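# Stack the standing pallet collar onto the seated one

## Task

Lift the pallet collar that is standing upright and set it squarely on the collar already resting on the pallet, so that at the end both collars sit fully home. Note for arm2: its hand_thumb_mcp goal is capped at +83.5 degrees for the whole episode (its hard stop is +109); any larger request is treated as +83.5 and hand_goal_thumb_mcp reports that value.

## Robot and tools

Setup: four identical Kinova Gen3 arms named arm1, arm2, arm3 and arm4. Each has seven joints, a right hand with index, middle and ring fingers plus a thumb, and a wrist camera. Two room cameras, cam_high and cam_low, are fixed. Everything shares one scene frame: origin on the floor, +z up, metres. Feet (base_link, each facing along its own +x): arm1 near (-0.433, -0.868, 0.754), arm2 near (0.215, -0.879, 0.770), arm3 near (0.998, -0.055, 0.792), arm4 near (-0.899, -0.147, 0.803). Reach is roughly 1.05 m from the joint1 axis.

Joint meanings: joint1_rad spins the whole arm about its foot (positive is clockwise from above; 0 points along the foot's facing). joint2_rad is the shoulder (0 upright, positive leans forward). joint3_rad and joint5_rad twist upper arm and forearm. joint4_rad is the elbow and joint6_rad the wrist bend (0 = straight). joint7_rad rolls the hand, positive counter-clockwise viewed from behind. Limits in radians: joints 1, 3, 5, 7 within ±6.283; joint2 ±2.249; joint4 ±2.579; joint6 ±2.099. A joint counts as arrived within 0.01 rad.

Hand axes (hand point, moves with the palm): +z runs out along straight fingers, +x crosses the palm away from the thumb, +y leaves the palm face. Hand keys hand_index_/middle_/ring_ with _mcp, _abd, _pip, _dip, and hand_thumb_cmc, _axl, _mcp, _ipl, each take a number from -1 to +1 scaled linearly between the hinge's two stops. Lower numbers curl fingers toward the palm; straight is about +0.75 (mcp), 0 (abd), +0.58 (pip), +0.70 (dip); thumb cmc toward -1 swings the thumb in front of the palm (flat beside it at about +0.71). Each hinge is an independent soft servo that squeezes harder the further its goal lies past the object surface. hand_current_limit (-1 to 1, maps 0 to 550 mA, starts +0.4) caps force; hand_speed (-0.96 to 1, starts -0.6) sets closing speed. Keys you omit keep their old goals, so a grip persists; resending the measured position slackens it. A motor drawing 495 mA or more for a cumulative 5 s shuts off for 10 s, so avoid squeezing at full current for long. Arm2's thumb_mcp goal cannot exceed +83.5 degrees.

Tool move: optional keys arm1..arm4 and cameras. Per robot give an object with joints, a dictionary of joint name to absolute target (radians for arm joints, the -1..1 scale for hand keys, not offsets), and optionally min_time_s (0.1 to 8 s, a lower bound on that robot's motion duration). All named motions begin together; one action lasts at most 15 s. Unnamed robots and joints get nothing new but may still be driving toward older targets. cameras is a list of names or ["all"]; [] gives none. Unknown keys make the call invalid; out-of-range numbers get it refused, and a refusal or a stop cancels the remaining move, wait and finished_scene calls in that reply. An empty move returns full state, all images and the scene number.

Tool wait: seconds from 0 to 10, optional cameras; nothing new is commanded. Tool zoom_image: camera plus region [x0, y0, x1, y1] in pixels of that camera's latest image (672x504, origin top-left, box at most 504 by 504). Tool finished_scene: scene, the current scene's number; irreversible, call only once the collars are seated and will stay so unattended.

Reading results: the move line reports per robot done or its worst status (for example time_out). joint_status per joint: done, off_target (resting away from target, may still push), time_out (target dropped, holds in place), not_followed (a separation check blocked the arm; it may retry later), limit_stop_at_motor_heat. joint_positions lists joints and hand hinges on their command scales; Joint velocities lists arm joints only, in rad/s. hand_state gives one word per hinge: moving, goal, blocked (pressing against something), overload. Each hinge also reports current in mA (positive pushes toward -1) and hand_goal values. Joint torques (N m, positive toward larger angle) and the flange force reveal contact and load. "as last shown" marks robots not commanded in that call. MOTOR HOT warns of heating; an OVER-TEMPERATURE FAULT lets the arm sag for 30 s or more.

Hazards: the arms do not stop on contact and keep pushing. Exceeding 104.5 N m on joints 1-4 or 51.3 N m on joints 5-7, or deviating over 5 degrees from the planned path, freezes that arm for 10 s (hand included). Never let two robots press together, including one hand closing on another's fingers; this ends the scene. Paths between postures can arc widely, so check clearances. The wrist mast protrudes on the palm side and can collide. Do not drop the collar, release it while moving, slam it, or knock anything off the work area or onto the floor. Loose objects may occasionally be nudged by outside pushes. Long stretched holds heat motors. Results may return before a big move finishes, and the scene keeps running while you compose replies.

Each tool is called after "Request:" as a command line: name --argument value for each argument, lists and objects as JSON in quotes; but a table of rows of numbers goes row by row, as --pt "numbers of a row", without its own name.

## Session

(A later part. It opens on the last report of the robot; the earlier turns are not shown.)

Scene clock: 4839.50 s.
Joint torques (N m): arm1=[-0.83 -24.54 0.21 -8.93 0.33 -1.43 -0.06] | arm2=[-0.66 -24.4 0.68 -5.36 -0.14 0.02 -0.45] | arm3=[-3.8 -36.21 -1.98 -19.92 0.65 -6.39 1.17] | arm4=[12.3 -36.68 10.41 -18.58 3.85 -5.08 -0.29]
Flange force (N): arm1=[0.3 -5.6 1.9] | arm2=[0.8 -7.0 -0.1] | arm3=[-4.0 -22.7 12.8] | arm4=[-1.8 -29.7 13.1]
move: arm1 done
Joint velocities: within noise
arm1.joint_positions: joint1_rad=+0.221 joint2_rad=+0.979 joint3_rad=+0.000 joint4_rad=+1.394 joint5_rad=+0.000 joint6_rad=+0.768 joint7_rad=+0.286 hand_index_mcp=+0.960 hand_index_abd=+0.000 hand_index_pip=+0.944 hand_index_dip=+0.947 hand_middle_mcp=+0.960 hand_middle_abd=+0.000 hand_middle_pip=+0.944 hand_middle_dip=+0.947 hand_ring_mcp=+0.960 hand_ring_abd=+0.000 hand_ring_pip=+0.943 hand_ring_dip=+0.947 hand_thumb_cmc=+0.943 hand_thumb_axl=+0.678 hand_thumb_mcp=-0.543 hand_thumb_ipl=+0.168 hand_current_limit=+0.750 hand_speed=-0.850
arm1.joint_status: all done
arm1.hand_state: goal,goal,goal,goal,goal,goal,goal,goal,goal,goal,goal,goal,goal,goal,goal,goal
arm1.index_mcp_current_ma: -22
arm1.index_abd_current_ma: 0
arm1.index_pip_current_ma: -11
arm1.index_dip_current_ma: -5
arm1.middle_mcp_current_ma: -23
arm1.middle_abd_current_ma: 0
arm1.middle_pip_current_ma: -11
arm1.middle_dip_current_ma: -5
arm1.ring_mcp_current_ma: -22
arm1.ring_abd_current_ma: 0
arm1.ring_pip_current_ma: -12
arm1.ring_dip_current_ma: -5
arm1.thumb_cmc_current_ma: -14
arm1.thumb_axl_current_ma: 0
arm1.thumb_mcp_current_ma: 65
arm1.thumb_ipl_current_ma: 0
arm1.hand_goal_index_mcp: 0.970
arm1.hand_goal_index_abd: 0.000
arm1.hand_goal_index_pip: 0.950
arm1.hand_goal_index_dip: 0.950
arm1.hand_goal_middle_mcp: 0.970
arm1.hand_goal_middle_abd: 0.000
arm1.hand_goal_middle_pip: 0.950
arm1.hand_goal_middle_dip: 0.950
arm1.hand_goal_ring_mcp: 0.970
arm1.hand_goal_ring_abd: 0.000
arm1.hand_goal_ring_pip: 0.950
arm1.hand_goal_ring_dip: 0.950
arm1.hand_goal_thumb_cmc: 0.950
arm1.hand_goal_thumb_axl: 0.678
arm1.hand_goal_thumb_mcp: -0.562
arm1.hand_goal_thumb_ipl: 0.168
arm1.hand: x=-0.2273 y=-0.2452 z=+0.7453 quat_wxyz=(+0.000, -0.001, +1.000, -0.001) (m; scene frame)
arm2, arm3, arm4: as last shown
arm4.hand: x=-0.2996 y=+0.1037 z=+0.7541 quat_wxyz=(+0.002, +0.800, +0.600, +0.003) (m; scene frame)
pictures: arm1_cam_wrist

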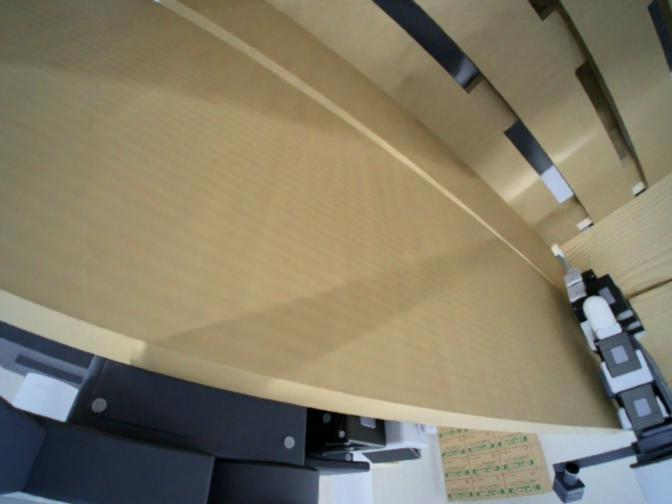

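Request:
move --arm3 '{"joints": {"joint1_rad": 0.44295, "joint2_rad": 1.02617, "joint4_rad": 1.38185, "joint6_rad": 0.73357, "joint7_rad": -0.00363}, "min_time_s": 2}' --arm4 '{"joints": {"joint1_rad": -0.78522, "joint2_rad": 1.12214, "joint4_rad": 1.22222, "joint6_rad": 0.79723, "joint7_rad": -0.83521}, "min_time_s": 2}' --cameras '[]'

Scene clock: 4865.80 s.
Joint torques (N m): arm1=[0.42 -24.6 1.15 -6.54 0.38 -0.03 -0.39] | arm2=[-0.65 -24.38 0.69 -5.34 -0.16 0.01 -0.44] | arm3=[-7.08 -25.14 -4.04 -50.17 -1.01 -25.26 -0.64] | arm4=[36.1 -32.39 30.4 -45.33 12.85 -23.98 2.96]
Flange force (N): arm1=[-0.4 1.3 4.3] | arm2=[0.8 -7.1 -0.1] | arm3=[-9.0 -121.2 -42.7] | arm4=[-28.8 -119.1 -30.4]
move: arm3 done; arm4 done
Joint velocities: within noise
arm1, arm2: as last shown
arm1.hand: x=-0.2274 y=-0.2452 z=+0.7453 quat_wxyz=(+0.000, -0.001, +1.000, -0.001) (m; scene frame)
arm3.joint_positions: joint1_rad=+0.443 joint2_rad=+1.026 joint3_rad=+0.000 joint4_rad=+1.382 joint5_rad=+0.000 joint6_rad=+0.734 joint7_rad=-0.004 hand_index_mcp=+0.960 hand_index_abd=+0.000 hand_index_pip=+0.945 hand_index_dip=+0.946 hand_middle_mcp=+0.962 hand_middle_abd=+0.000 hand_middle_pip=+0.943 hand_middle_dip=+0.947 hand_ring_mcp=+0.960 hand_ring_abd=+0.000 hand_ring_pip=+0.943 hand_ring_dip=+0.947 hand_thumb_cmc=+0.942 hand_thumb_axl=+0.679 hand_thumb_mcp=-0.542 hand_thumb_ipl=+0.168 hand_current_limit=+0.750 hand_speed=-0.850
arm3.joint_status: all done
arm3.hand_state: goal,goal,goal,goal,goal,goal,goal,goal,goal,goal,goal,goal,goal,goal,blocked,goal
arm3.index_mcp_current_ma: -4
arm3.index_abd_current_ma: 0
arm3.index_pip_current_ma: -1
arm3.index_dip_current_ma: -1
arm3.middle_mcp_current_ma: -3
arm3.middle_abd_current_ma: 0
arm3.middle_pip_current_ma: -2
arm3.middle_dip_current_ma: -1
arm3.ring_mcp_current_ma: -5
arm3.ring_abd_current_ma: 0
arm3.ring_pip_current_ma: -2
arm3.ring_dip_current_ma: -1
arm3.thumb_cmc_current_ma: -3
arm3.thumb_axl_current_ma: 0
arm3.thumb_mcp_current_ma: 21
arm3.thumb_ipl_current_ma: 0
arm3.hand_goal_index_mcp: 0.970
arm3.hand_goal_index_abd: 0.000
arm3.hand_goal_index_pip: 0.950
arm3.hand_goal_index_dip: 0.950
arm3.hand_goal_middle_mcp: 0.970
arm3.hand_goal_middle_abd: 0.000
arm3.hand_goal_middle_pip: 0.950
arm3.hand_goal_middle_dip: 0.950
arm3.hand_goal_ring_mcp: 0.970
arm3.hand_goal_ring_abd: 0.000
arm3.hand_goal_ring_pip: 0.950
arm3.hand_goal_ring_dip: 0.950
arm3.hand_goal_thumb_cmc: 0.950
arm3.hand_goal_thumb_axl: 0.678
arm3.hand_goal_thumb_mcp: -0.562
arm3.hand_goal_thumb_ipl: 0.168
arm3.hand: x=+0.3823 y=+0.1725 z=+0.7539 quat_wxyz=(-0.006, +0.600, -0.800, +0.002) (m; scene frame)
arm4.joint_positions: joint1_rad=-0.785 joint2_rad=+1.122 joint3_rad=+0.000 joint4_rad=+1.222 joint5_rad=+0.000 joint6_rad=+0.797 joint7_rad=-0.835 hand_index_mcp=+0.960 hand_index_abd=+0.000 hand_index_pip=+0.943 hand_index_dip=+0.947 hand_middle_mcp=+0.959 hand_middle_abd=+0.003 hand_middle_pip=+0.942 hand_middle_dip=+0.947 hand_ring_mcp=+0.965 hand_ring_abd=+0.003 hand_ring_pip=+0.944 hand_ring_dip=+0.947 hand_thumb_cmc=+0.943 hand_thumb_axl=+0.679 hand_thumb_mcp=-0.541 hand_thumb_ipl=+0.168 hand_current_limit=+0.750 hand_speed=-0.850
arm4.joint_status: all done
arm4.hand_state: goal,goal,goal,goal,goal,goal,goal,goal,goal,goal,goal,goal,goal,goal,blocked,goal
arm4.index_mcp_current_ma: -5
arm4.index_abd_current_ma: 0
arm4.index_pip_current_ma: -2
arm4.index_dip_current_ma: -1
arm4.middle_mcp_current_ma: -5
arm4.middle_abd_current_ma: 0
arm4.middle_pip_current_ma: -3
arm4.middle_dip_current_ma: -1
arm4.ring_mcp_current_ma: -1
arm4.ring_abd_current_ma: 0
arm4.ring_pip_current_ma: -2
arm4.ring_dip_current_ma: -1
arm4.thumb_cmc_current_ma: -2
arm4.thumb_axl_current_ma: 0
arm4.thumb_mcp_current_ma: 22
arm4.thumb_ipl_current_ma: 0
arm4.hand_goal_index_mcp: 0.970
arm4.hand_goal_index_abd: 0.000
arm4.hand_goal_index_pip: 0.950
arm4.hand_goal_index_dip: 0.950
arm4.hand_goal_middle_mcp: 0.970
arm4.hand_goal_middle_abd: 0.000
arm4.hand_goal_middle_pip: 0.950
arm4.hand_goal_middle_dip: 0.950
arm4.hand_goal_ring_mcp: 0.970
arm4.hand_goal_ring_abd: 0.000
arm4.hand_goal_ring_pip: 0.950
arm4.hand_goal_ring_dip: 0.950
arm4.hand_goal_thumb_cmc: 0.950
arm4.hand_goal_thumb_axl: 0.678
arm4.hand_goal_thumb_mcp: -0.562
arm4.hand_goal_thumb_ipl: 0.168
arm4.hand: x=-0.2959 y=+0.1027 z=+0.7540 quat_wxyz=(+0.002, +0.800, +0.600, +0.003) (m; scene frame)
pictures: none
No camera images: "cameras" was empty.

Request:
move --arm3 '{"joints": {"joint1_rad": 0.44295, "joint2_rad": 1.0051, "joint4_rad": 1.39131, "joint6_rad": 0.74518, "joint7_rad": -0.00363}, "min_time_s": 3}' --arm4 '{"joints": {"joint1_rad": -0.78766, "joint2_rad": 1.10204, "joint4_rad": 1.23156, "joint6_rad": 0.80799, "joint7_rad": -0.83765}, "min_time_s": 3}' --cameras '["cam_low", "arm1_cam_wrist", "arm4_cam_wrist", "cam_high"]'

Scene clock: 4885.13 s.
Joint torques (N m): arm1=[-1.38 -24.27 -0.2 -9.03 -0.3 -1.49 -0.77] | arm2=[-0.67 -24.38 0.69 -5.36 -0.13 0.02 -0.44] | arm3=[-2.26 -41.89 -0.2 -25.53 1.46 -8.47 1.35] | arm4=[18.16 -42.14 15.7 -22.9 6.14 -6.47 0]
Flange force (N): arm1=[-1.6 -6.9 1.3] | arm2=[0.8 -7.0 -0.1] | arm3=[-0.6 -31.5 19.4] | arm4=[0.9 -41.4 19.9]
move: arm3 done; arm4 done
Joint velocities: within noise
arm1: as last shown
arm1.hand: x=-0.2273 y=-0.2452 z=+0.7453 quat_wxyz=(+0.000, -0.001, +1.000, -0.001) (m; scene frame)
arm2.joint_positions: joint1_rad=-0.080 joint2_rad=+1.127 joint3_rad=+0.000 joint4_rad=+1.108 joint5_rad=+0.000 joint6_rad=+0.906 joint7_rad=+2.956 hand_index_mcp=+0.796 hand_index_abd=-0.613 hand_index_pip=+0.577 hand_index_dip=+0.696 hand_middle_mcp=+0.796 hand_middle_abd=-0.570 hand_middle_pip=+0.578 hand_middle_dip=+0.698 hand_ring_mcp=+0.800 hand_ring_abd=-0.494 hand_ring_pip=+0.578 hand_ring_dip=+0.698 hand_thumb_cmc=+0.945 hand_thumb_axl=+0.683 hand_thumb_mcp=-0.539 hand_thumb_ipl=+0.168 hand_current_limit=+0.750 hand_speed=-0.850
arm2.joint_status: not commanded
arm2.hand_state: goal,goal,goal,goal,goal,goal,goal,goal,goal,goal,goal,goal,goal,goal,blocked,goal
arm2.index_mcp_current_ma: -9
arm2.index_abd_current_ma: 12
arm2.index_pip_current_ma: 1
arm2.index_dip_current_ma: 0
arm2.middle_mcp_current_ma: -8
arm2.middle_abd_current_ma: 0
arm2.middle_pip_current_ma: 3
arm2.middle_dip_current_ma: 4
arm2.ring_mcp_current_ma: 0
arm2.ring_abd_current_ma: 11
arm2.ring_pip_current_ma: 3
arm2.ring_dip_current_ma: 4
arm2.thumb_cmc_current_ma: -9
arm2.thumb_axl_current_ma: 12
arm2.thumb_mcp_current_ma: 89
arm2.thumb_ipl_current_ma: 0
arm2.hand_goal_index_mcp: 0.800
arm2.hand_goal_index_abd: -0.620
arm2.hand_goal_index_pip: 0.576
arm2.hand_goal_index_dip: 0.696
arm2.hand_goal_middle_mcp: 0.800
arm2.hand_goal_middle_abd: -0.570
arm2.hand_goal_middle_pip: 0.576
arm2.hand_goal_middle_dip: 0.696
arm2.hand_goal_ring_mcp: 0.800
arm2.hand_goal_ring_abd: -0.500
arm2.hand_goal_ring_pip: 0.576
arm2.hand_goal_ring_dip: 0.696
arm2.hand_goal_thumb_cmc: 0.950
arm2.hand_goal_thumb_axl: 0.678
arm2.hand_goal_thumb_mcp: -0.562
arm2.hand_goal_thumb_ipl: 0.168
arm2.hand: x=+0.1000 y=-0.3425 z=+0.7407 quat_wxyz=(+0.000, -1.000, -0.001, +0.000) (m; scene frame)
arm3.joint_positions: joint1_rad=+0.443 joint2_rad=+1.005 joint3_rad=+0.000 joint4_rad=+1.391 joint5_rad=+0.000 joint6_rad=+0.745 joint7_rad=-0.004 hand_index_mcp=+0.960 hand_index_abd=+0.000 hand_index_pip=+0.945 hand_index_dip=+0.946 hand_middle_mcp=+0.962 hand_middle_abd=+0.000 hand_middle_pip=+0.943 hand_middle_dip=+0.947 hand_ring_mcp=+0.960 hand_ring_abd=+0.000 hand_ring_pip=+0.943 hand_ring_dip=+0.947 hand_thumb_cmc=+0.942 hand_thumb_axl=+0.679 hand_thumb_mcp=-0.542 hand_thumb_ipl=+0.168 hand_current_limit=+0.750 hand_speed=-0.850
arm3.joint_status: all done
arm3.hand_state: goal,goal,goal,goal,goal,goal,goal,goal,goal,goal,goal,goal,goal,goal,blocked,goal
arm3.index_mcp_current_ma: -4
arm3.index_abd_current_ma: 0
arm3.index_pip_current_ma: -1
arm3.index_dip_current_ma: -1
arm3.middle_mcp_current_ma: -3
arm3.middle_abd_current_ma: 0
arm3.middle_pip_current_ma: -2
arm3.middle_dip_current_ma: -1
arm3.ring_mcp_current_ma: -5
arm3.ring_abd_current_ma: 0
arm3.ring_pip_current_ma: -2
arm3.ring_dip_current_ma: -1
arm3.thumb_cmc_current_ma: -3
arm3.thumb_axl_current_ma: 0
arm3.thumb_mcp_current_ma: 21
arm3.thumb_ipl_current_ma: 0
arm3.hand_goal_index_mcp: 0.970
arm3.hand_goal_index_abd: 0.000
arm3.hand_goal_index_pip: 0.950
arm3.hand_goal_index_dip: 0.950
arm3.hand_goal_middle_mcp: 0.970
arm3.hand_goal_middle_abd: 0.000
arm3.hand_goal_middle_pip: 0.950
arm3.hand_goal_middle_dip: 0.950
arm3.hand_goal_ring_mcp: 0.970
arm3.hand_goal_ring_abd: 0.000
arm3.hand_goal_ring_pip: 0.950
arm3.hand_goal_ring_dip: 0.950
arm3.hand_goal_thumb_cmc: 0.950
arm3.hand_goal_thumb_axl: 0.678
arm3.hand_goal_thumb_mcp: -0.562
arm3.hand_goal_thumb_ipl: 0.168
arm3.hand: x=+0.3841 y=+0.1719 z=+0.7639 quat_wxyz=(-0.006, +0.600, -0.800, +0.002) (m; scene frame)
arm4.joint_positions: joint1_rad=-0.788 joint2_rad=+1.102 joint3_rad=+0.000 joint4_rad=+1.232 joint5_rad=+0.000 joint6_rad=+0.808 joint7_rad=-0.838 hand_index_mcp=+0.960 hand_index_abd=+0.000 hand_index_pip=+0.943 hand_index_dip=+0.947 hand_middle_mcp=+0.959 hand_middle_abd=+0.003 hand_middle_pip=+0.942 hand_middle_dip=+0.947 hand_ring_mcp=+0.965 hand_ring_abd=+0.003 hand_ring_pip=+0.944 hand_ring_dip=+0.947 hand_thumb_cmc=+0.943 hand_thumb_axl=+0.679 hand_thumb_mcp=-0.541 hand_thumb_ipl=+0.168 hand_current_limit=+0.750 hand_speed=-0.850
arm4.joint_status: all done
arm4.hand_state: goal,goal,goal,goal,goal,goal,goal,goal,goal,goal,goal,goal,goal,goal,blocked,goal
arm4.index_mcp_current_ma: -5
arm4.index_abd_current_ma: 0
arm4.index_pip_current_ma: -2
arm4.index_dip_current_ma: -1
arm4.middle_mcp_current_ma: -5
arm4.middle_abd_current_ma: 0
arm4.middle_pip_current_ma: -3
arm4.middle_dip_current_ma: -1
arm4.ring_mcp_current_ma: -1
arm4.ring_abd_current_ma: 0
arm4.ring_pip_current_ma: -2
arm4.ring_dip_current_ma: -1
arm4.thumb_cmc_current_ma: -2
arm4.thumb_axl_current_ma: 0
arm4.thumb_mcp_current_ma: 22
arm4.thumb_ipl_current_ma: 0
arm4.hand_goal_index_mcp: 0.970
arm4.hand_goal_index_abd: 0.000
arm4.hand_goal_index_pip: 0.950
arm4.hand_goal_index_dip: 0.950
arm4.hand_goal_middle_mcp: 0.970
arm4.hand_goal_middle_abd: 0.000
arm4.hand_goal_middle_pip: 0.950
arm4.hand_goal_middle_dip: 0.950
arm4.hand_goal_ring_mcp: 0.970
arm4.hand_goal_ring_abd: 0.000
arm4.hand_goal_ring_pip: 0.950
arm4.hand_goal_ring_dip: 0.950
arm4.hand_goal_thumb_cmc: 0.950
arm4.hand_goal_thumb_axl: 0.678
arm4.hand_goal_thumb_mcp: -0.562
arm4.hand_goal_thumb_ipl: 0.168
arm4.hand: x=-0.2978 y=+0.1031 z=+0.7640 quat_wxyz=(+0.002, +0.800, +0.600, +0.003) (m; scene frame)
pictures: arm1_cam_wrist, arm4_cam_wrist, cam_high, cam_low

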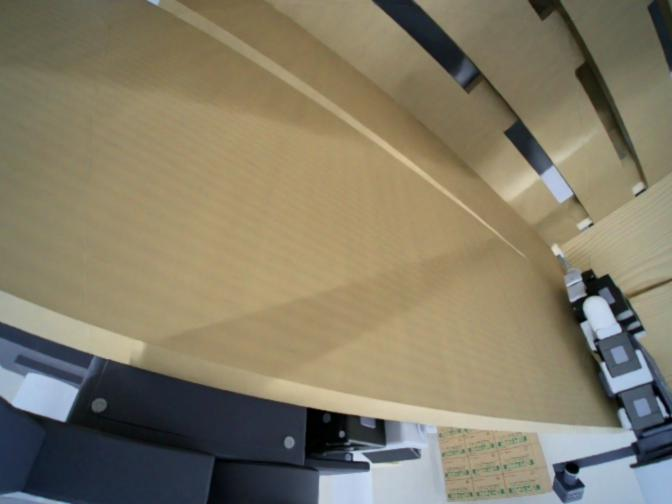

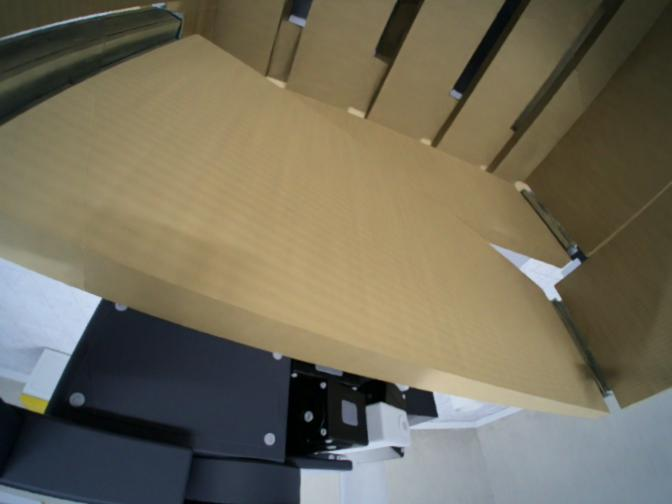

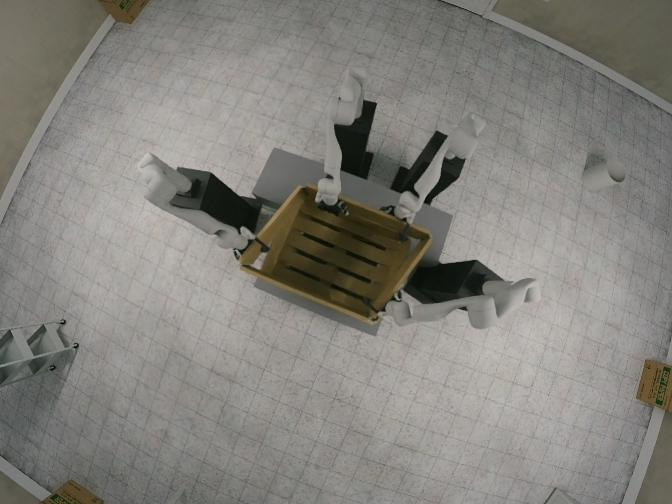

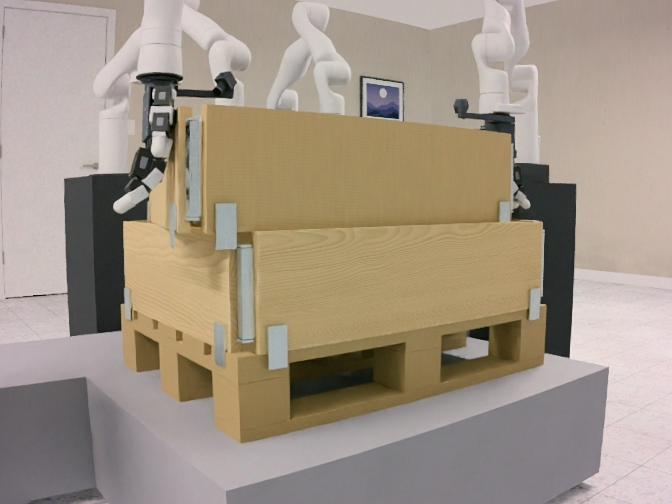

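Request:
move --arm3 '{"joints": {"joint1_rad": 0.44289, "joint2_rad": 1.05487, "joint4_rad": 1.42015, "joint6_rad": 0.66657, "joint7_rad": -0.00369}, "min_time_s": 3}' --arm4 '{"joints": {"joint1_rad": -0.79755, "joint2_rad": 1.15324, "joint4_rad": 1.24635, "joint6_rad": 0.742, "joint7_rad": -0.84754}, "min_time_s": 3}'

Request:
move --arm3 '{"joints": {"joint1_rad": 0.44292, "joint2_rad": 1.06847, "joint4_rad": 1.38131, "joint6_rad": 0.69181, "joint7_rad": -0.00366}, "min_time_s": 3}' --arm4 '{"joints": {"joint1_rad": -0.78645, "joint2_rad": 1.16419, "joint4_rad": 1.21585, "joint6_rad": 0.76155, "joint7_rad": -0.83644}, "min_time_s": 3}' --cameras '["arm3_cam_wrist"]'

Scene clock: 4925.73 s.
Joint torques (N m): arm1=[0.23 -24.83 0.96 -6.86 0.27 -0.16 -0.44] | arm2=[-0.68 -24.38 0.71 -5.37 -0.13 0.02 -0.44] | arm3=[0.97 -23.67 0.9 -4.73 0.09 0 -0.2] | arm4=[1 -23.16 0.28 -5.27 0.65 0.27 -0.11]
Flange force (N): arm1=[-0.6 0.5 4.5] | arm2=[0.8 -7.0 -0.1] | arm3=[1.0 4.0 2.9] | arm4=[2.0 -0.4 0.9]
move: arm3 done; arm4 done
Joint velocities: within noise
arm1, arm2: as last shown
arm1.hand: x=-0.2274 y=-0.2452 z=+0.7453 quat_wxyz=(+0.000, -0.001, +1.000, -0.001) (m; scene frame)
arm3.joint_positions: joint1_rad=+0.443 joint2_rad=+1.055 joint3_rad=+0.000 joint4_rad=+1.420 joint5_rad=+0.000 joint6_rad=+0.667 joint7_rad=-0.004 hand_index_mcp=+0.960 hand_index_abd=+0.000 hand_index_pip=+0.945 hand_index_dip=+0.946 hand_middle_mcp=+0.962 hand_middle_abd=+0.000 hand_middle_pip=+0.943 hand_middle_dip=+0.947 hand_ring_mcp=+0.960 hand_ring_abd=+0.000 hand_ring_pip=+0.943 hand_ring_dip=+0.947 hand_thumb_cmc=+0.942 hand_thumb_axl=+0.679 hand_thumb_mcp=-0.542 hand_thumb_ipl=+0.168 hand_current_limit=+0.750 hand_speed=-0.850
arm3.joint_status: all done
arm3.hand_state: goal,goal,goal,goal,goal,goal,goal,goal,goal,goal,goal,goal,goal,goal,blocked,goal
arm3.index_mcp_current_ma: -4
arm3.index_abd_current_ma: 0
arm3.index_pip_current_ma: -1
arm3.index_dip_current_ma: -1
arm3.middle_mcp_current_ma: -3
arm3.middle_abd_current_ma: 0
arm3.middle_pip_current_ma: -2
arm3.middle_dip_current_ma: -1
arm3.ring_mcp_current_ma: -5
arm3.ring_abd_current_ma: 0
arm3.ring_pip_current_ma: -2
arm3.ring_dip_current_ma: -1
arm3.thumb_cmc_current_ma: -3
arm3.thumb_axl_current_ma: 0
arm3.thumb_mcp_current_ma: 21
arm3.thumb_ipl_current_ma: 0
arm3.hand_goal_index_mcp: 0.970
arm3.hand_goal_index_abd: 0.000
arm3.hand_goal_index_pip: 0.950
arm3.hand_goal_index_dip: 0.950
arm3.hand_goal_middle_mcp: 0.970
arm3.hand_goal_middle_abd: 0.000
arm3.hand_goal_middle_pip: 0.950
arm3.hand_goal_middle_dip: 0.950
arm3.hand_goal_ring_mcp: 0.970
arm3.hand_goal_ring_abd: 0.000
arm3.hand_goal_ring_pip: 0.950
arm3.hand_goal_ring_dip: 0.950
arm3.hand_goal_thumb_cmc: 0.950
arm3.hand_goal_thumb_axl: 0.678
arm3.hand_goal_thumb_mcp: -0.562
arm3.hand_goal_thumb_ipl: 0.168
arm3.hand: x=+0.3922 y=+0.1698 z=+0.7300 quat_wxyz=(-0.006, +0.600, -0.800, +0.002) (m; scene frame)
arm4.joint_positions: joint1_rad=-0.798 joint2_rad=+1.153 joint3_rad=+0.000 joint4_rad=+1.246 joint5_rad=+0.000 joint6_rad=+0.742 joint7_rad=-0.848 hand_index_mcp=+0.960 hand_index_abd=+0.000 hand_index_pip=+0.943 hand_index_dip=+0.947 hand_middle_mcp=+0.959 hand_middle_abd=+0.003 hand_middle_pip=+0.943 hand_middle_dip=+0.947 hand_ring_mcp=+0.965 hand_ring_abd=+0.003 hand_ring_pip=+0.944 hand_ring_dip=+0.947 hand_thumb_cmc=+0.943 hand_thumb_axl=+0.679 hand_thumb_mcp=-0.541 hand_thumb_ipl=+0.168 hand_current_limit=+0.750 hand_speed=-0.850
arm4.joint_status: all done
arm4.hand_state: goal,goal,goal,goal,goal,goal,goal,goal,goal,goal,goal,goal,goal,goal,blocked,goal
arm4.index_mcp_current_ma: -5
arm4.index_abd_current_ma: 0
arm4.index_pip_current_ma: -2
arm4.index_dip_current_ma: -1
arm4.middle_mcp_current_ma: -5
arm4.middle_abd_current_ma: 0
arm4.middle_pip_current_ma: -3
arm4.middle_dip_current_ma: -1
arm4.ring_mcp_current_ma: -1
arm4.ring_abd_current_ma: 0
arm4.ring_pip_current_ma: -2
arm4.ring_dip_current_ma: -1
arm4.thumb_cmc_current_ma: -2
arm4.thumb_axl_current_ma: 0
arm4.thumb_mcp_current_ma: 22
arm4.thumb_ipl_current_ma: 0
arm4.hand_goal_index_mcp: 0.970
arm4.hand_goal_index_abd: 0.000
arm4.hand_goal_index_pip: 0.950
arm4.hand_goal_index_dip: 0.950
arm4.hand_goal_middle_mcp: 0.970
arm4.hand_goal_middle_abd: 0.000
arm4.hand_goal_middle_pip: 0.950
arm4.hand_goal_middle_dip: 0.950
arm4.hand_goal_ring_mcp: 0.970
arm4.hand_goal_ring_abd: 0.000
arm4.hand_goal_ring_pip: 0.950
arm4.hand_goal_ring_dip: 0.950
arm4.hand_goal_thumb_cmc: 0.950
arm4.hand_goal_thumb_axl: 0.678
arm4.hand_goal_thumb_mcp: -0.562
arm4.hand_goal_thumb_ipl: 0.168
arm4.hand: x=-0.3052 y=+0.1054 z=+0.7300 quat_wxyz=(+0.002, +0.800, +0.600, +0.003) (m; scene frame)
pictures: none

Scene clock: 4929.03 s.
Joint torques (N m): arm1=[0.47 -24.62 1.22 -6.54 0.37 0 -0.41] | arm2=[-0.66 -24.4 0.66 -5.38 -0.14 0.04 -0.45] | arm3=[-5.36 -23.5 -3.02 -34.36 -0.65 -16.06 -0.45] | arm4=[29.89 -23.86 24.26 -33.05 8.53 -17.17 0.52]
Flange force (N): arm1=[-0.3 1.2 4.4] | arm2=[0.8 -6.9 -0.1] | arm3=[-7.2 -80.1 -32.0] | arm4=[-21.9 -92.3 -35.2]
move: arm3 done; arm4 done
Joint velocities: within noise
arm1, arm2: as last shown
arm3.joint_positions: joint1_rad=+0.443 joint2_rad=+1.068 joint3_rad=+0.000 joint4_rad=+1.381 joint5_rad=+0.000 joint6_rad=+0.692 joint7_rad=-0.004 hand_index_mcp=+0.960 hand_index_abd=+0.000 hand_index_pip=+0.945 hand_index_dip=+0.946 hand_middle_mcp=+0.962 hand_middle_abd=+0.000 hand_middle_pip=+0.943 hand_middle_dip=+0.947 hand_ring_mcp=+0.960 hand_ring_abd=+0.000 hand_ring_pip=+0.943 hand_ring_dip=+0.947 hand_thumb_cmc=+0.942 hand_thumb_axl=+0.679 hand_thumb_mcp=-0.542 hand_thumb_ipl=+0.168 hand_current_limit=+0.750 hand_speed=-0.850
arm3.joint_status: all done
arm3.hand_state: goal,goal,goal,goal,goal,goal,goal,goal,goal,goal,goal,goal,goal,goal,blocked,goal
arm3.index_mcp_current_ma: -4
arm3.index_abd_current_ma: 0
arm3.index_pip_current_ma: -1
arm3.index_dip_current_ma: -1
arm3.middle_mcp_current_ma: -3
arm3.middle_abd_current_ma: 0
arm3.middle_pip_current_ma: -2
arm3.middle_dip_current_ma: -1
arm3.ring_mcp_current_ma: -5
arm3.ring_abd_current_ma: 0
arm3.ring_pip_current_ma: -2
arm3.ring_dip_current_ma: -1
arm3.thumb_cmc_current_ma: -3
arm3.thumb_axl_current_ma: 0
arm3.thumb_mcp_current_ma: 21
arm3.thumb_ipl_current_ma: 0
arm3.hand_goal_index_mcp: 0.970
arm3.hand_goal_index_abd: 0.000
arm3.hand_goal_index_pip: 0.950
arm3.hand_goal_index_dip: 0.950
arm3.hand_goal_middle_mcp: 0.970
arm3.hand_goal_middle_abd: 0.000
arm3.hand_goal_middle_pip: 0.950
arm3.hand_goal_middle_dip: 0.950
arm3.hand_goal_ring_mcp: 0.970
arm3.hand_goal_ring_abd: 0.000
arm3.hand_goal_ring_pip: 0.950
arm3.hand_goal_ring_dip: 0.950
arm3.hand_goal_thumb_cmc: 0.950
arm3.hand_goal_thumb_axl: 0.678
arm3.hand_goal_thumb_mcp: -0.562
arm3.hand_goal_thumb_ipl: 0.168
arm3.hand: x=+0.3836 y=+0.1723 z=+0.7299 quat_wxyz=(-0.006, +0.600, -0.800, +0.002) (m; scene frame)
arm4.joint_positions: joint1_rad=-0.786 joint2_rad=+1.164 joint3_rad=+0.000 joint4_rad=+1.216 joint5_rad=+0.000 joint6_rad=+0.762 joint7_rad=-0.836 hand_index_mcp=+0.960 hand_index_abd=+0.000 hand_index_pip=+0.943 hand_index_dip=+0.947 hand_middle_mcp=+0.959 hand_middle_abd=+0.003 hand_middle_pip=+0.943 hand_middle_dip=+0.947 hand_ring_mcp=+0.965 hand_ring_abd=+0.003 hand_ring_pip=+0.944 hand_ring_dip=+0.947 hand_thumb_cmc=+0.943 hand_thumb_axl=+0.679 hand_thumb_mcp=-0.541 hand_thumb_ipl=+0.168 hand_current_limit=+0.750 hand_speed=-0.850
arm4.joint_status: all done
arm4.hand_state: goal,goal,goal,goal,goal,goal,goal,goal,goal,goal,goal,goal,goal,goal,blocked,goal
arm4.index_mcp_current_ma: -5
arm4.index_abd_current_ma: 0
arm4.index_pip_current_ma: -2
arm4.index_dip_current_ma: -1
arm4.middle_mcp_current_ma: -5
arm4.middle_abd_current_ma: 0
arm4.middle_pip_current_ma: -3
arm4.middle_dip_current_ma: -1
arm4.ring_mcp_current_ma: -1
arm4.ring_abd_current_ma: 0
arm4.ring_pip_current_ma: -2
arm4.ring_dip_current_ma: -1
arm4.thumb_cmc_current_ma: -2
arm4.thumb_axl_current_ma: 0
arm4.thumb_mcp_current_ma: 22
arm4.thumb_ipl_current_ma: 0
arm4.hand_goal_index_mcp: 0.970
arm4.hand_goal_index_abd: 0.000
arm4.hand_goal_index_pip: 0.950
arm4.hand_goal_index_dip: 0.950
arm4.hand_goal_middle_mcp: 0.970
arm4.hand_goal_middle_abd: 0.000
arm4.hand_goal_middle_pip: 0.950
arm4.hand_goal_middle_dip: 0.950
arm4.hand_goal_ring_mcp: 0.970
arm4.hand_goal_ring_abd: 0.000
arm4.hand_goal_ring_pip: 0.950
arm4.hand_goal_ring_dip: 0.950
arm4.hand_goal_thumb_cmc: 0.950
arm4.hand_goal_thumb_axl: 0.678
arm4.hand_goal_thumb_mcp: -0.562
arm4.hand_goal_thumb_ipl: 0.168
arm4.hand: x=-0.2967 y=+0.1030 z=+0.7300 quat_wxyz=(+0.002, +0.800, +0.600, +0.003) (m; scene frame)
pictures: arm3_cam_wrist

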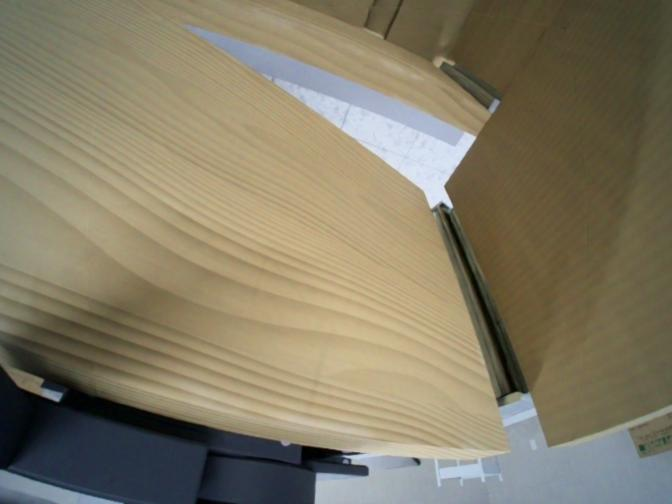

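Request:
move --arm3 '{"joints": {"joint2_rad": 1.04082, "joint4_rad": 1.385, "joint6_rad": 0.71577}, "min_time_s": 4}' --arm4 '{"joints": {"joint2_rad": 1.13706, "joint4_rad": 1.22229, "joint6_rad": 0.78224}, "min_time_s": 4}' --cameras '["arm3_cam_wrist", "cam_low"]'

Scene clock: 4956.77 s.
Joint torques (N m): arm1=[-1.76 -24.32 -0.52 -10.55 -0.54 -2.42 -0.96] | arm2=[-0.64 -24.39 0.69 -5.35 -0.15 0.01 -0.45] | arm3=[-1.23 -49.74 0.64 -32.34 1.06 -10.71 0.66] | arm4=[23.28 -48.84 20.32 -28.4 7.8 -8.78 0.3]
Flange force (N): arm1=[-1.3 -11.0 -0.2] | arm2=[0.8 -7.1 -0.1] | arm3=[0.5 -44.3 27.3] | arm4=[0.2 -54.7 25.3]
move: arm3 done; arm4 done
Joint velocities: within noise
arm1, arm2: as last shown
arm1.hand: x=-0.2273 y=-0.2452 z=+0.7453 quat_wxyz=(+0.000, -0.001, +1.000, -0.001) (m; scene frame)
arm3.joint_positions: joint1_rad=+0.443 joint2_rad=+1.041 joint3_rad=+0.000 joint4_rad=+1.385 joint5_rad=+0.000 joint6_rad=+0.716 joint7_rad=-0.004 hand_index_mcp=+0.960 hand_index_abd=+0.000 hand_index_pip=+0.945 hand_index_dip=+0.946 hand_middle_mcp=+0.962 hand_middle_abd=+0.000 hand_middle_pip=+0.943 hand_middle_dip=+0.947 hand_ring_mcp=+0.960 hand_ring_abd=+0.000 hand_ring_pip=+0.943 hand_ring_dip=+0.947 hand_thumb_cmc=+0.942 hand_thumb_axl=+0.679 hand_thumb_mcp=-0.542 hand_thumb_ipl=+0.168 hand_current_limit=+0.750 hand_speed=-0.850
arm3.joint_status: all done
arm3.hand_state: goal,goal,goal,goal,goal,goal,goal,goal,goal,goal,goal,goal,goal,goal,blocked,goal
arm3.index_mcp_current_ma: -4
arm3.index_abd_current_ma: 0
arm3.index_pip_current_ma: -1
arm3.index_dip_current_ma: -1
arm3.middle_mcp_current_ma: -3
arm3.middle_abd_current_ma: 0
arm3.middle_pip_current_ma: -2
arm3.middle_dip_current_ma: -1
arm3.ring_mcp_current_ma: -5
arm3.ring_abd_current_ma: 0
arm3.ring_pip_current_ma: -2
arm3.ring_dip_current_ma: -1
arm3.thumb_cmc_current_ma: -3
arm3.thumb_axl_current_ma: 0
arm3.thumb_mcp_current_ma: 21
arm3.thumb_ipl_current_ma: 0
arm3.hand_goal_index_mcp: 0.970
arm3.hand_goal_index_abd: 0.000
arm3.hand_goal_index_pip: 0.950
arm3.hand_goal_index_dip: 0.950
arm3.hand_goal_middle_mcp: 0.970
arm3.hand_goal_middle_abd: 0.000
arm3.hand_goal_middle_pip: 0.950
arm3.hand_goal_middle_dip: 0.950
arm3.hand_goal_ring_mcp: 0.970
arm3.hand_goal_ring_abd: 0.000
arm3.hand_goal_ring_pip: 0.950
arm3.hand_goal_ring_dip: 0.950
arm3.hand_goal_thumb_cmc: 0.950
arm3.hand_goal_thumb_axl: 0.678
arm3.hand_goal_thumb_mcp: -0.562
arm3.hand_goal_thumb_ipl: 0.168
arm3.hand: x=+0.3834 y=+0.1722 z=+0.7449 quat_wxyz=(-0.006, +0.600, -0.800, +0.002) (m; scene frame)
arm4.joint_positions: joint1_rad=-0.786 joint2_rad=+1.137 joint3_rad=+0.000 joint4_rad=+1.222 joint5_rad=+0.000 joint6_rad=+0.782 joint7_rad=-0.836 hand_index_mcp=+0.960 hand_index_abd=+0.000 hand_index_pip=+0.943 hand_index_dip=+0.947 hand_middle_mcp=+0.959 hand_middle_abd=+0.003 hand_middle_pip=+0.943 hand_middle_dip=+0.947 hand_ring_mcp=+0.965 hand_ring_abd=+0.003 hand_ring_pip=+0.944 hand_ring_dip=+0.947 hand_thumb_cmc=+0.943 hand_thumb_axl=+0.679 hand_thumb_mcp=-0.541 hand_thumb_ipl=+0.168 hand_current_limit=+0.750 hand_speed=-0.850
arm4.joint_status: all done
arm4.hand_state: goal,goal,goal,goal,goal,goal,goal,goal,goal,goal,goal,goal,goal,goal,blocked,goal
arm4.index_mcp_current_ma: -5
arm4.index_abd_current_ma: 0
arm4.index_pip_current_ma: -2
arm4.index_dip_current_ma: -1
arm4.middle_mcp_current_ma: -5
arm4.middle_abd_current_ma: 0
arm4.middle_pip_current_ma: -3
arm4.middle_dip_current_ma: -1
arm4.ring_mcp_current_ma: -1
arm4.ring_abd_current_ma: 0
arm4.ring_pip_current_ma: -2
arm4.ring_dip_current_ma: -1
arm4.thumb_cmc_current_ma: -2
arm4.thumb_axl_current_ma: 0
arm4.thumb_mcp_current_ma: 22
arm4.thumb_ipl_current_ma: 0
arm4.hand_goal_index_mcp: 0.970
arm4.hand_goal_index_abd: 0.000
arm4.hand_goal_index_pip: 0.950
arm4.hand_goal_index_dip: 0.950
arm4.hand_goal_middle_mcp: 0.970
arm4.hand_goal_middle_abd: 0.000
arm4.hand_goal_middle_pip: 0.950
arm4.hand_goal_middle_dip: 0.950
arm4.hand_goal_ring_mcp: 0.970
arm4.hand_goal_ring_abd: 0.000
arm4.hand_goal_ring_pip: 0.950
arm4.hand_goal_ring_dip: 0.950
arm4.hand_goal_thumb_cmc: 0.950
arm4.hand_goal_thumb_axl: 0.678
arm4.hand_goal_thumb_mcp: -0.562
arm4.hand_goal_thumb_ipl: 0.168
arm4.hand: x=-0.2967 y=+0.1029 z=+0.7450 quat_wxyz=(+0.002, +0.800, +0.600, +0.003) (m; scene frame)
pictures: arm3_cam_wrist, cam_low

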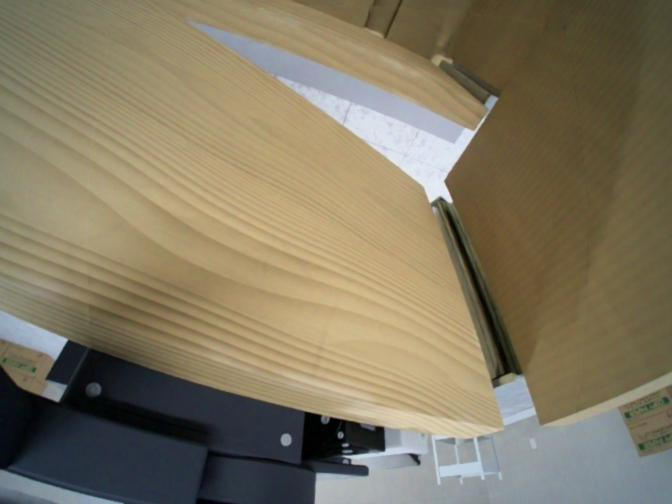

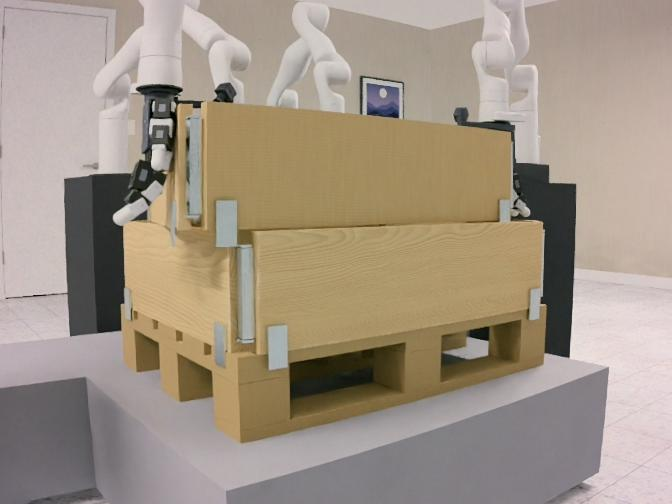

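Request:
move --arm3 '{"joints": {"joint1_rad": 0.44289, "joint2_rad": 1.02683, "joint4_rad": 1.42382, "joint6_rad": 0.69094, "joint7_rad": -0.00369}, "min_time_s": 2}' --arm4 '{"joints": {"joint1_rad": -0.79755, "joint2_rad": 1.12584, "joint4_rad": 1.25273, "joint6_rad": 0.76302, "joint7_rad": -0.84754}, "min_time_s": 2}'

Request:
move --arm3 '{"joints": {"joint1_rad": 0.51449, "joint2_rad": 1.05359, "joint4_rad": 1.4239, "joint6_rad": 0.6641, "joint7_rad": 0.06791}, "min_time_s": 2}' --arm4 '{"joints": {"joint1_rad": -0.83987, "joint2_rad": 1.20723, "joint4_rad": 1.09821, "joint6_rad": 0.83615, "joint7_rad": -0.88986}, "min_time_s": 2}'

Request:
move --arm3 '{"joints": {"joint1_rad": 0.51267, "joint2_rad": 1.07559, "joint4_rad": 1.36125, "joint6_rad": 0.70475, "joint7_rad": 0.06609}, "min_time_s": 3}' --arm4 '{"joints": {"joint1_rad": -0.82707, "joint2_rad": 1.22139, "joint4_rad": 1.0602, "joint6_rad": 0.86, "joint7_rad": -0.87706}, "min_time_s": 3}' --cameras '["arm3_cam_wrist", "arm4_cam_wrist"]'

Scene clock: 5028.83 s.
Joint torques (N m): arm1=[-0.28 -24.39 0.64 -8.31 -0.02 -1.16 -0.65] | arm2=[-0.63 -24.41 0.68 -5.37 -0.16 0.04 -0.45] | arm3=[0.94 -23.52 0.94 -4.81 0.15 -0.01 -0.22] | arm4=[0.98 -23.17 0.26 -5.42 0.61 0.3 -0.11]
Flange force (N): arm1=[-0.4 -4.0 2.0] | arm2=[0.8 -6.9 0.0] | arm3=[0.9 4.4 2.7] | arm4=[1.9 -0.4 1.1]
move: arm3 done; arm4 done
Joint velocities: within noise
arm1, arm2: as last shown
arm1.hand: x=-0.2274 y=-0.2452 z=+0.7453 quat_wxyz=(+0.000, -0.001, +1.000, -0.001) (m; scene frame)
arm3.joint_positions: joint1_rad=+0.443 joint2_rad=+1.027 joint3_rad=+0.000 joint4_rad=+1.424 joint5_rad=+0.000 joint6_rad=+0.691 joint7_rad=-0.004 hand_index_mcp=+0.960 hand_index_abd=+0.000 hand_index_pip=+0.945 hand_index_dip=+0.946 hand_middle_mcp=+0.962 hand_middle_abd=+0.000 hand_middle_pip=+0.943 hand_middle_dip=+0.947 hand_ring_mcp=+0.960 hand_ring_abd=+0.000 hand_ring_pip=+0.943 hand_ring_dip=+0.947 hand_thumb_cmc=+0.942 hand_thumb_axl=+0.679 hand_thumb_mcp=-0.542 hand_thumb_ipl=+0.168 hand_current_limit=+0.750 hand_speed=-0.850
arm3.joint_status: all done
arm3.hand_state: goal,goal,goal,goal,goal,goal,goal,goal,goal,goal,goal,goal,goal,goal,blocked,goal
arm3.index_mcp_current_ma: -4
arm3.index_abd_current_ma: 0
arm3.index_pip_current_ma: -1
arm3.index_dip_current_ma: -1
arm3.middle_mcp_current_ma: -3
arm3.middle_abd_current_ma: 0
arm3.middle_pip_current_ma: -2
arm3.middle_dip_current_ma: -1
arm3.ring_mcp_current_ma: -5
arm3.ring_abd_current_ma: 0
arm3.ring_pip_current_ma: -2
arm3.ring_dip_current_ma: -1
arm3.thumb_cmc_current_ma: -3
arm3.thumb_axl_current_ma: 0
arm3.thumb_mcp_current_ma: 21
arm3.thumb_ipl_current_ma: 0
arm3.hand_goal_index_mcp: 0.970
arm3.hand_goal_index_abd: 0.000
arm3.hand_goal_index_pip: 0.950
arm3.hand_goal_index_dip: 0.950
arm3.hand_goal_middle_mcp: 0.970
arm3.hand_goal_middle_abd: 0.000
arm3.hand_goal_middle_pip: 0.950
arm3.hand_goal_middle_dip: 0.950
arm3.hand_goal_ring_mcp: 0.970
arm3.hand_goal_ring_abd: 0.000
arm3.hand_goal_ring_pip: 0.950
arm3.hand_goal_ring_dip: 0.950
arm3.hand_goal_thumb_cmc: 0.950
arm3.hand_goal_thumb_axl: 0.678
arm3.hand_goal_thumb_mcp: -0.562
arm3.hand_goal_thumb_ipl: 0.168
arm3.hand: x=+0.3920 y=+0.1697 z=+0.7450 quat_wxyz=(-0.006, +0.600, -0.800, +0.002) (m; scene frame)
arm4.joint_positions: joint1_rad=-0.798 joint2_rad=+1.126 joint3_rad=+0.000 joint4_rad=+1.253 joint5_rad=+0.000 joint6_rad=+0.763 joint7_rad=-0.848 hand_index_mcp=+0.960 hand_index_abd=+0.000 hand_index_pip=+0.943 hand_index_dip=+0.947 hand_middle_mcp=+0.960 hand_middle_abd=+0.003 hand_middle_pip=+0.943 hand_middle_dip=+0.947 hand_ring_mcp=+0.965 hand_ring_abd=+0.003 hand_ring_pip=+0.944 hand_ring_dip=+0.947 hand_thumb_cmc=+0.943 hand_thumb_axl=+0.679 hand_thumb_mcp=-0.541 hand_thumb_ipl=+0.168 hand_current_limit=+0.750 hand_speed=-0.850
arm4.joint_status: all done
arm4.hand_state: goal,goal,goal,goal,goal,goal,goal,goal,goal,goal,goal,goal,goal,goal,blocked,goal
arm4.index_mcp_current_ma: -5
arm4.index_abd_current_ma: 0
arm4.index_pip_current_ma: -2
arm4.index_dip_current_ma: -1
arm4.middle_mcp_current_ma: -5
arm4.middle_abd_current_ma: 0
arm4.middle_pip_current_ma: -2
arm4.middle_dip_current_ma: -1
arm4.ring_mcp_current_ma: -1
arm4.ring_abd_current_ma: 0
arm4.ring_pip_current_ma: -2
arm4.ring_dip_current_ma: -1
arm4.thumb_cmc_current_ma: -2
arm4.thumb_axl_current_ma: 0
arm4.thumb_mcp_current_ma: 22
arm4.thumb_ipl_current_ma: 0
arm4.hand_goal_index_mcp: 0.970
arm4.hand_goal_index_abd: 0.000
arm4.hand_goal_index_pip: 0.950
arm4.hand_goal_index_dip: 0.950
arm4.hand_goal_middle_mcp: 0.970
arm4.hand_goal_middle_abd: 0.000
arm4.hand_goal_middle_pip: 0.950
arm4.hand_goal_middle_dip: 0.950
arm4.hand_goal_ring_mcp: 0.970
arm4.hand_goal_ring_abd: 0.000
arm4.hand_goal_ring_pip: 0.950
arm4.hand_goal_ring_dip: 0.950
arm4.hand_goal_thumb_cmc: 0.950
arm4.hand_goal_thumb_axl: 0.678
arm4.hand_goal_thumb_mcp: -0.562
arm4.hand_goal_thumb_ipl: 0.168
arm4.hand: x=-0.3054 y=+0.1054 z=+0.7450 quat_wxyz=(+0.002, +0.800, +0.600, +0.003) (m; scene frame)
pictures: none

Scene clock: 5031.17 s.
Joint torques (N m): arm1=[-0.23 -24.45 0.62 -8.21 0.04 -1.17 -0.68] | arm2=[-0.62 -24.38 0.7 -5.37 -0.15 0.04 -0.42] | arm3=[1 -23.6 0.92 -4.6 0.07 0 -0.22] | arm4=[1.04 -24.14 0.35 -5.94 0.62 0.27 0]
Flange force (N): arm1=[-0.5 -3.4 2.1] | arm2=[0.7 -6.9 -0.1] | arm3=[0.7 4.4 2.9] | arm4=[1.6 -0.8 0.9]
move: arm3 done; arm4 done
Joint velocities: within noise
arm1, arm2: as last shown
arm3.joint_positions: joint1_rad=+0.515 joint2_rad=+1.054 joint3_rad=+0.000 joint4_rad=+1.424 joint5_rad=+0.000 joint6_rad=+0.664 joint7_rad=+0.068 hand_index_mcp=+0.960 hand_index_abd=+0.000 hand_index_pip=+0.945 hand_index_dip=+0.946 hand_middle_mcp=+0.962 hand_middle_abd=+0.000 hand_middle_pip=+0.943 hand_middle_dip=+0.947 hand_ring_mcp=+0.960 hand_ring_abd=+0.000 hand_ring_pip=+0.943 hand_ring_dip=+0.947 hand_thumb_cmc=+0.942 hand_thumb_axl=+0.679 hand_thumb_mcp=-0.542 hand_thumb_ipl=+0.168 hand_current_limit=+0.750 hand_speed=-0.850
arm3.joint_status: all done
arm3.hand_state: goal,goal,goal,goal,goal,goal,goal,goal,goal,goal,goal,goal,goal,goal,blocked,goal
arm3.index_mcp_current_ma: -4
arm3.index_abd_current_ma: 0
arm3.index_pip_current_ma: -1
arm3.index_dip_current_ma: -1
arm3.middle_mcp_current_ma: -3
arm3.middle_abd_current_ma: 0
arm3.middle_pip_current_ma: -2
arm3.middle_dip_current_ma: -1
arm3.ring_mcp_current_ma: -5
arm3.ring_abd_current_ma: 0
arm3.ring_pip_current_ma: -2
arm3.ring_dip_current_ma: -1
arm3.thumb_cmc_current_ma: -3
arm3.thumb_axl_current_ma: 0
arm3.thumb_mcp_current_ma: 21
arm3.thumb_ipl_current_ma: 0
arm3.hand_goal_index_mcp: 0.970
arm3.hand_goal_index_abd: 0.000
arm3.hand_goal_index_pip: 0.950
arm3.hand_goal_index_dip: 0.950
arm3.hand_goal_middle_mcp: 0.970
arm3.hand_goal_middle_abd: 0.000
arm3.hand_goal_middle_pip: 0.950
arm3.hand_goal_middle_dip: 0.950
arm3.hand_goal_ring_mcp: 0.970
arm3.hand_goal_ring_abd: 0.000
arm3.hand_goal_ring_pip: 0.950
arm3.hand_goal_ring_dip: 0.950
arm3.hand_goal_thumb_cmc: 0.950
arm3.hand_goal_thumb_axl: 0.678
arm3.hand_goal_thumb_mcp: -0.562
arm3.hand_goal_thumb_ipl: 0.168
arm3.hand: x=+0.4072 y=+0.2070 z=+0.7303 quat_wxyz=(-0.006, +0.600, -0.800, +0.002) (m; scene frame)
arm4.joint_positions: joint1_rad=-0.840 joint2_rad=+1.207 joint3_rad=+0.000 joint4_rad=+1.098 joint5_rad=+0.000 joint6_rad=+0.836 joint7_rad=-0.890 hand_index_mcp=+0.960 hand_index_abd=+0.000 hand_index_pip=+0.943 hand_index_dip=+0.947 hand_middle_mcp=+0.960 hand_middle_abd=+0.003 hand_middle_pip=+0.943 hand_middle_dip=+0.947 hand_ring_mcp=+0.965 hand_ring_abd=+0.003 hand_ring_pip=+0.948 hand_ring_dip=+0.948 hand_thumb_cmc=+0.943 hand_thumb_axl=+0.679 hand_thumb_mcp=-0.541 hand_thumb_ipl=+0.168 hand_current_limit=+0.750 hand_speed=-0.850
arm4.joint_status: all done
arm4.hand_state: goal,goal,goal,goal,goal,goal,goal,goal,goal,goal,goal,goal,goal,goal,blocked,goal
arm4.index_mcp_current_ma: -5
arm4.index_abd_current_ma: 0
arm4.index_pip_current_ma: -2
arm4.index_dip_current_ma: -1
arm4.middle_mcp_current_ma: -5
arm4.middle_abd_current_ma: 0
arm4.middle_pip_current_ma: -2
arm4.middle_dip_current_ma: -1
arm4.ring_mcp_current_ma: -1
arm4.ring_abd_current_ma: 0
arm4.ring_pip_current_ma: 0
arm4.ring_dip_current_ma: 0
arm4.thumb_cmc_current_ma: -2
arm4.thumb_axl_current_ma: 0
arm4.thumb_mcp_current_ma: 22
arm4.thumb_ipl_current_ma: 0
arm4.hand_goal_index_mcp: 0.970
arm4.hand_goal_index_abd: 0.000
arm4.hand_goal_index_pip: 0.950
arm4.hand_goal_index_dip: 0.950
arm4.hand_goal_middle_mcp: 0.970
arm4.hand_goal_middle_abd: 0.000
arm4.hand_goal_middle_pip: 0.950
arm4.hand_goal_middle_dip: 0.950
arm4.hand_goal_ring_mcp: 0.970
arm4.hand_goal_ring_abd: 0.000
arm4.hand_goal_ring_pip: 0.950
arm4.hand_goal_ring_dip: 0.950
arm4.hand_goal_thumb_cmc: 0.950
arm4.hand_goal_thumb_axl: 0.678
arm4.hand_goal_thumb_mcp: -0.562
arm4.hand_goal_thumb_ipl: 0.168
arm4.hand: x=-0.2941 y=+0.1438 z=+0.7301 quat_wxyz=(+0.002, +0.800, +0.600, +0.003) (m; scene frame)
pictures: none

Scene clock: 5034.47 s.
Joint torques (N m): arm1=[0.41 -24.64 1.19 -6.51 0.36 -0.05 -0.39] | arm2=[-0.64 -24.35 0.65 -5.34 -0.15 0.02 -0.46] | arm3=[-8.94 -20.04 -5.42 -46.55 -1.58 -22.97 -1.08] | arm4=[35.2 -29.56 27.22 -34.36 11.77 -17.85 2.2]
Flange force (N): arm1=[-0.5 1.5 4.4] | arm2=[0.8 -7.1 -0.2] | arm3=[-4.5 -121.4 -52.9] | arm4=[-22.9 -100.1 -27.5]
move: arm3 done; arm4 done
Joint velocities: within noise
arm1.joint_positions: joint1_rad=+0.221 joint2_rad=+0.979 joint3_rad=+0.000 joint4_rad=+1.394 joint5_rad=+0.000 joint6_rad=+0.768 joint7_rad=+0.286 hand_index_mcp=+0.960 hand_index_abd=+0.000 hand_index_pip=+0.944 hand_index_dip=+0.947 hand_middle_mcp=+0.960 hand_middle_abd=+0.000 hand_middle_pip=+0.944 hand_middle_dip=+0.947 hand_ring_mcp=+0.960 hand_ring_abd=+0.000 hand_ring_pip=+0.943 hand_ring_dip=+0.947 hand_thumb_cmc=+0.943 hand_thumb_axl=+0.678 hand_thumb_mcp=-0.543 hand_thumb_ipl=+0.168 hand_current_limit=+0.750 hand_speed=-0.850
arm1.joint_status: not commanded
arm1.hand_state: goal,goal,goal,goal,goal,goal,goal,goal,goal,goal,goal,goal,goal,goal,goal,goal
arm1.index_mcp_current_ma: -22
arm1.index_abd_current_ma: 0
arm1.index_pip_current_ma: -11
arm1.index_dip_current_ma: -5
arm1.middle_mcp_current_ma: -23
arm1.middle_abd_current_ma: 0
arm1.middle_pip_current_ma: -11
arm1.middle_dip_current_ma: -5
arm1.ring_mcp_current_ma: -22
arm1.ring_abd_current_ma: 0
arm1.ring_pip_current_ma: -12
arm1.ring_dip_current_ma: -5
arm1.thumb_cmc_current_ma: -14
arm1.thumb_axl_current_ma: 0
arm1.thumb_mcp_current_ma: 65
arm1.thumb_ipl_current_ma: 0
arm1.hand_goal_index_mcp: 0.970
arm1.hand_goal_index_abd: 0.000
arm1.hand_goal_index_pip: 0.950
arm1.hand_goal_index_dip: 0.950
arm1.hand_goal_middle_mcp: 0.970
arm1.hand_goal_middle_abd: 0.000
arm1.hand_goal_middle_pip: 0.950
arm1.hand_goal_middle_dip: 0.950
arm1.hand_goal_ring_mcp: 0.970
arm1.hand_goal_ring_abd: 0.000
arm1.hand_goal_ring_pip: 0.950
arm1.hand_goal_ring_dip: 0.950
arm1.hand_goal_thumb_cmc: 0.950
arm1.hand_goal_thumb_axl: 0.678
arm1.hand_goal_thumb_mcp: -0.562
arm1.hand_goal_thumb_ipl: 0.168
arm1.hand: x=-0.2274 y=-0.2452 z=+0.7453 quat_wxyz=(+0.000, -0.001, +1.000, -0.001) (m; scene frame)
arm2: as last shown
arm3.joint_positions: joint1_rad=+0.513 joint2_rad=+1.076 joint3_rad=+0.000 joint4_rad=+1.361 joint5_rad=+0.000 joint6_rad=+0.705 joint7_rad=+0.066 hand_index_mcp=+0.960 hand_index_abd=+0.000 hand_index_pip=+0.945 hand_index_dip=+0.946 hand_middle_mcp=+0.962 hand_middle_abd=+0.000 hand_middle_pip=+0.943 hand_middle_dip=+0.947 hand_ring_mcp=+0.960 hand_ring_abd=+0.000 hand_ring_pip=+0.943 hand_ring_dip=+0.947 hand_thumb_cmc=+0.942 hand_thumb_axl=+0.679 hand_thumb_mcp=-0.542 hand_thumb_ipl=+0.168 hand_current_limit=+0.750 hand_speed=-0.850
arm3.joint_status: all done
arm3.hand_state: goal,goal,goal,goal,goal,goal,goal,goal,goal,goal,goal,goal,goal,goal,blocked,goal
arm3.index_mcp_current_ma: -4
arm3.index_abd_current_ma: 0
arm3.index_pip_current_ma: -1
arm3.index_dip_current_ma: -1
arm3.middle_mcp_current_ma: -3
arm3.middle_abd_current_ma: 0
arm3.middle_pip_current_ma: -2
arm3.middle_dip_current_ma: -1
arm3.ring_mcp_current_ma: -5
arm3.ring_abd_current_ma: 0
arm3.ring_pip_current_ma: -2
arm3.ring_dip_current_ma: -1
arm3.thumb_cmc_current_ma: -3
arm3.thumb_axl_current_ma: 0
arm3.thumb_mcp_current_ma: 21
arm3.thumb_ipl_current_ma: 0
arm3.hand_goal_index_mcp: 0.970
arm3.hand_goal_index_abd: 0.000
arm3.hand_goal_index_pip: 0.950
arm3.hand_goal_index_dip: 0.950
arm3.hand_goal_middle_mcp: 0.970
arm3.hand_goal_middle_abd: 0.000
arm3.hand_goal_middle_pip: 0.950
arm3.hand_goal_middle_dip: 0.950
arm3.hand_goal_ring_mcp: 0.970
arm3.hand_goal_ring_abd: 0.000
arm3.hand_goal_ring_pip: 0.950
arm3.hand_goal_ring_dip: 0.950
arm3.hand_goal_thumb_cmc: 0.950
arm3.hand_goal_thumb_axl: 0.678
arm3.hand_goal_thumb_mcp: -0.562
arm3.hand_goal_thumb_ipl: 0.168
arm3.hand: x=+0.3932 y=+0.2111 z=+0.7302 quat_wxyz=(-0.006, +0.600, -0.800, +0.002) (m; scene frame)
arm4.joint_positions: joint1_rad=-0.827 joint2_rad=+1.222 joint3_rad=+0.000 joint4_rad=+1.060 joint5_rad=+0.000 joint6_rad=+0.860 joint7_rad=-0.877 hand_index_mcp=+0.960 hand_index_abd=+0.000 hand_index_pip=+0.943 hand_index_dip=+0.947 hand_middle_mcp=+0.960 hand_middle_abd=+0.003 hand_middle_pip=+0.943 hand_middle_dip=+0.947 hand_ring_mcp=+0.977 hand_ring_abd=+0.003 hand_ring_pip=+0.955 hand_ring_dip=+0.952 hand_thumb_cmc=+0.943 hand_thumb_axl=+0.679 hand_thumb_mcp=-0.541 hand_thumb_ipl=+0.168 hand_current_limit=+0.750 hand_speed=-0.850
arm4.joint_status: all done
arm4.hand_state: goal,goal,goal,goal,goal,goal,goal,goal,goal,goal,goal,goal,goal,goal,blocked,goal
arm4.index_mcp_current_ma: -5
arm4.index_abd_current_ma: 0
arm4.index_pip_current_ma: -2
arm4.index_dip_current_ma: -1
arm4.middle_mcp_current_ma: -5
arm4.middle_abd_current_ma: 0
arm4.middle_pip_current_ma: -2
arm4.middle_dip_current_ma: -1
arm4.ring_mcp_current_ma: 2
arm4.ring_abd_current_ma: 0
arm4.ring_pip_current_ma: 1
arm4.ring_dip_current_ma: 0
arm4.thumb_cmc_current_ma: -2
arm4.thumb_axl_current_ma: 0
arm4.thumb_mcp_current_ma: 22
arm4.thumb_ipl_current_ma: 0
arm4.hand_goal_index_mcp: 0.970
arm4.hand_goal_index_abd: 0.000
arm4.hand_goal_index_pip: 0.950
arm4.hand_goal_index_dip: 0.950
arm4.hand_goal_middle_mcp: 0.970
arm4.hand_goal_middle_abd: 0.000
arm4.hand_goal_middle_pip: 0.950
arm4.hand_goal_middle_dip: 0.950
arm4.hand_goal_ring_mcp: 0.970
arm4.hand_goal_ring_abd: 0.000
arm4.hand_goal_ring_pip: 0.950
arm4.hand_goal_ring_dip: 0.950
arm4.hand_goal_thumb_cmc: 0.950
arm4.hand_goal_thumb_axl: 0.678
arm4.hand_goal_thumb_mcp: -0.562
arm4.hand_goal_thumb_ipl: 0.168
arm4.hand: x=-0.2841 y=+0.1411 z=+0.7301 quat_wxyz=(+0.002, +0.800, +0.600, +0.003) (m; scene frame)
pictures: arm3_cam_wrist, arm4_cam_wrist

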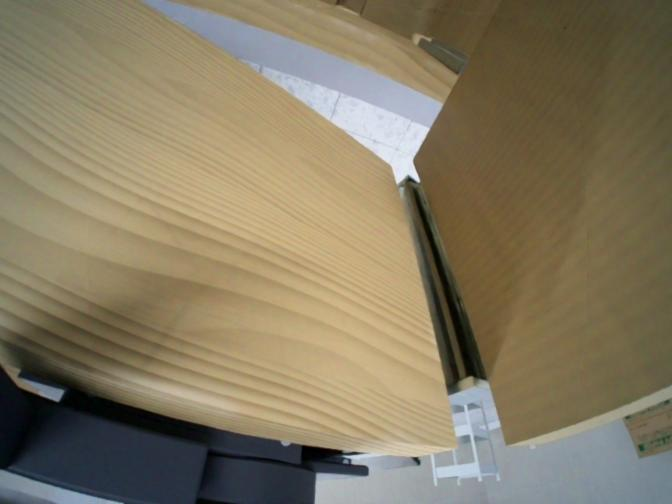

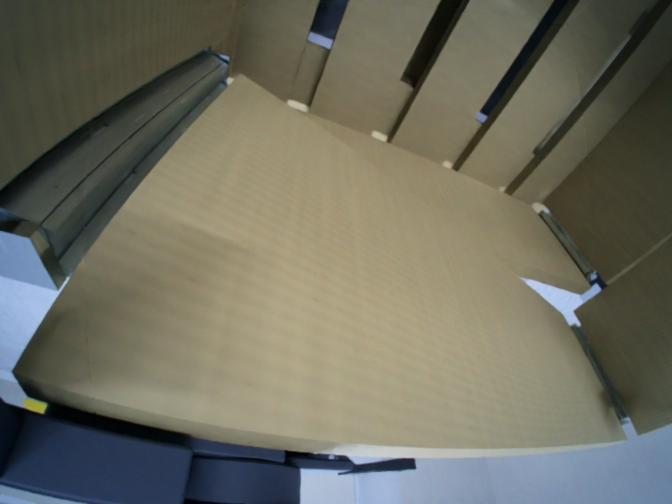

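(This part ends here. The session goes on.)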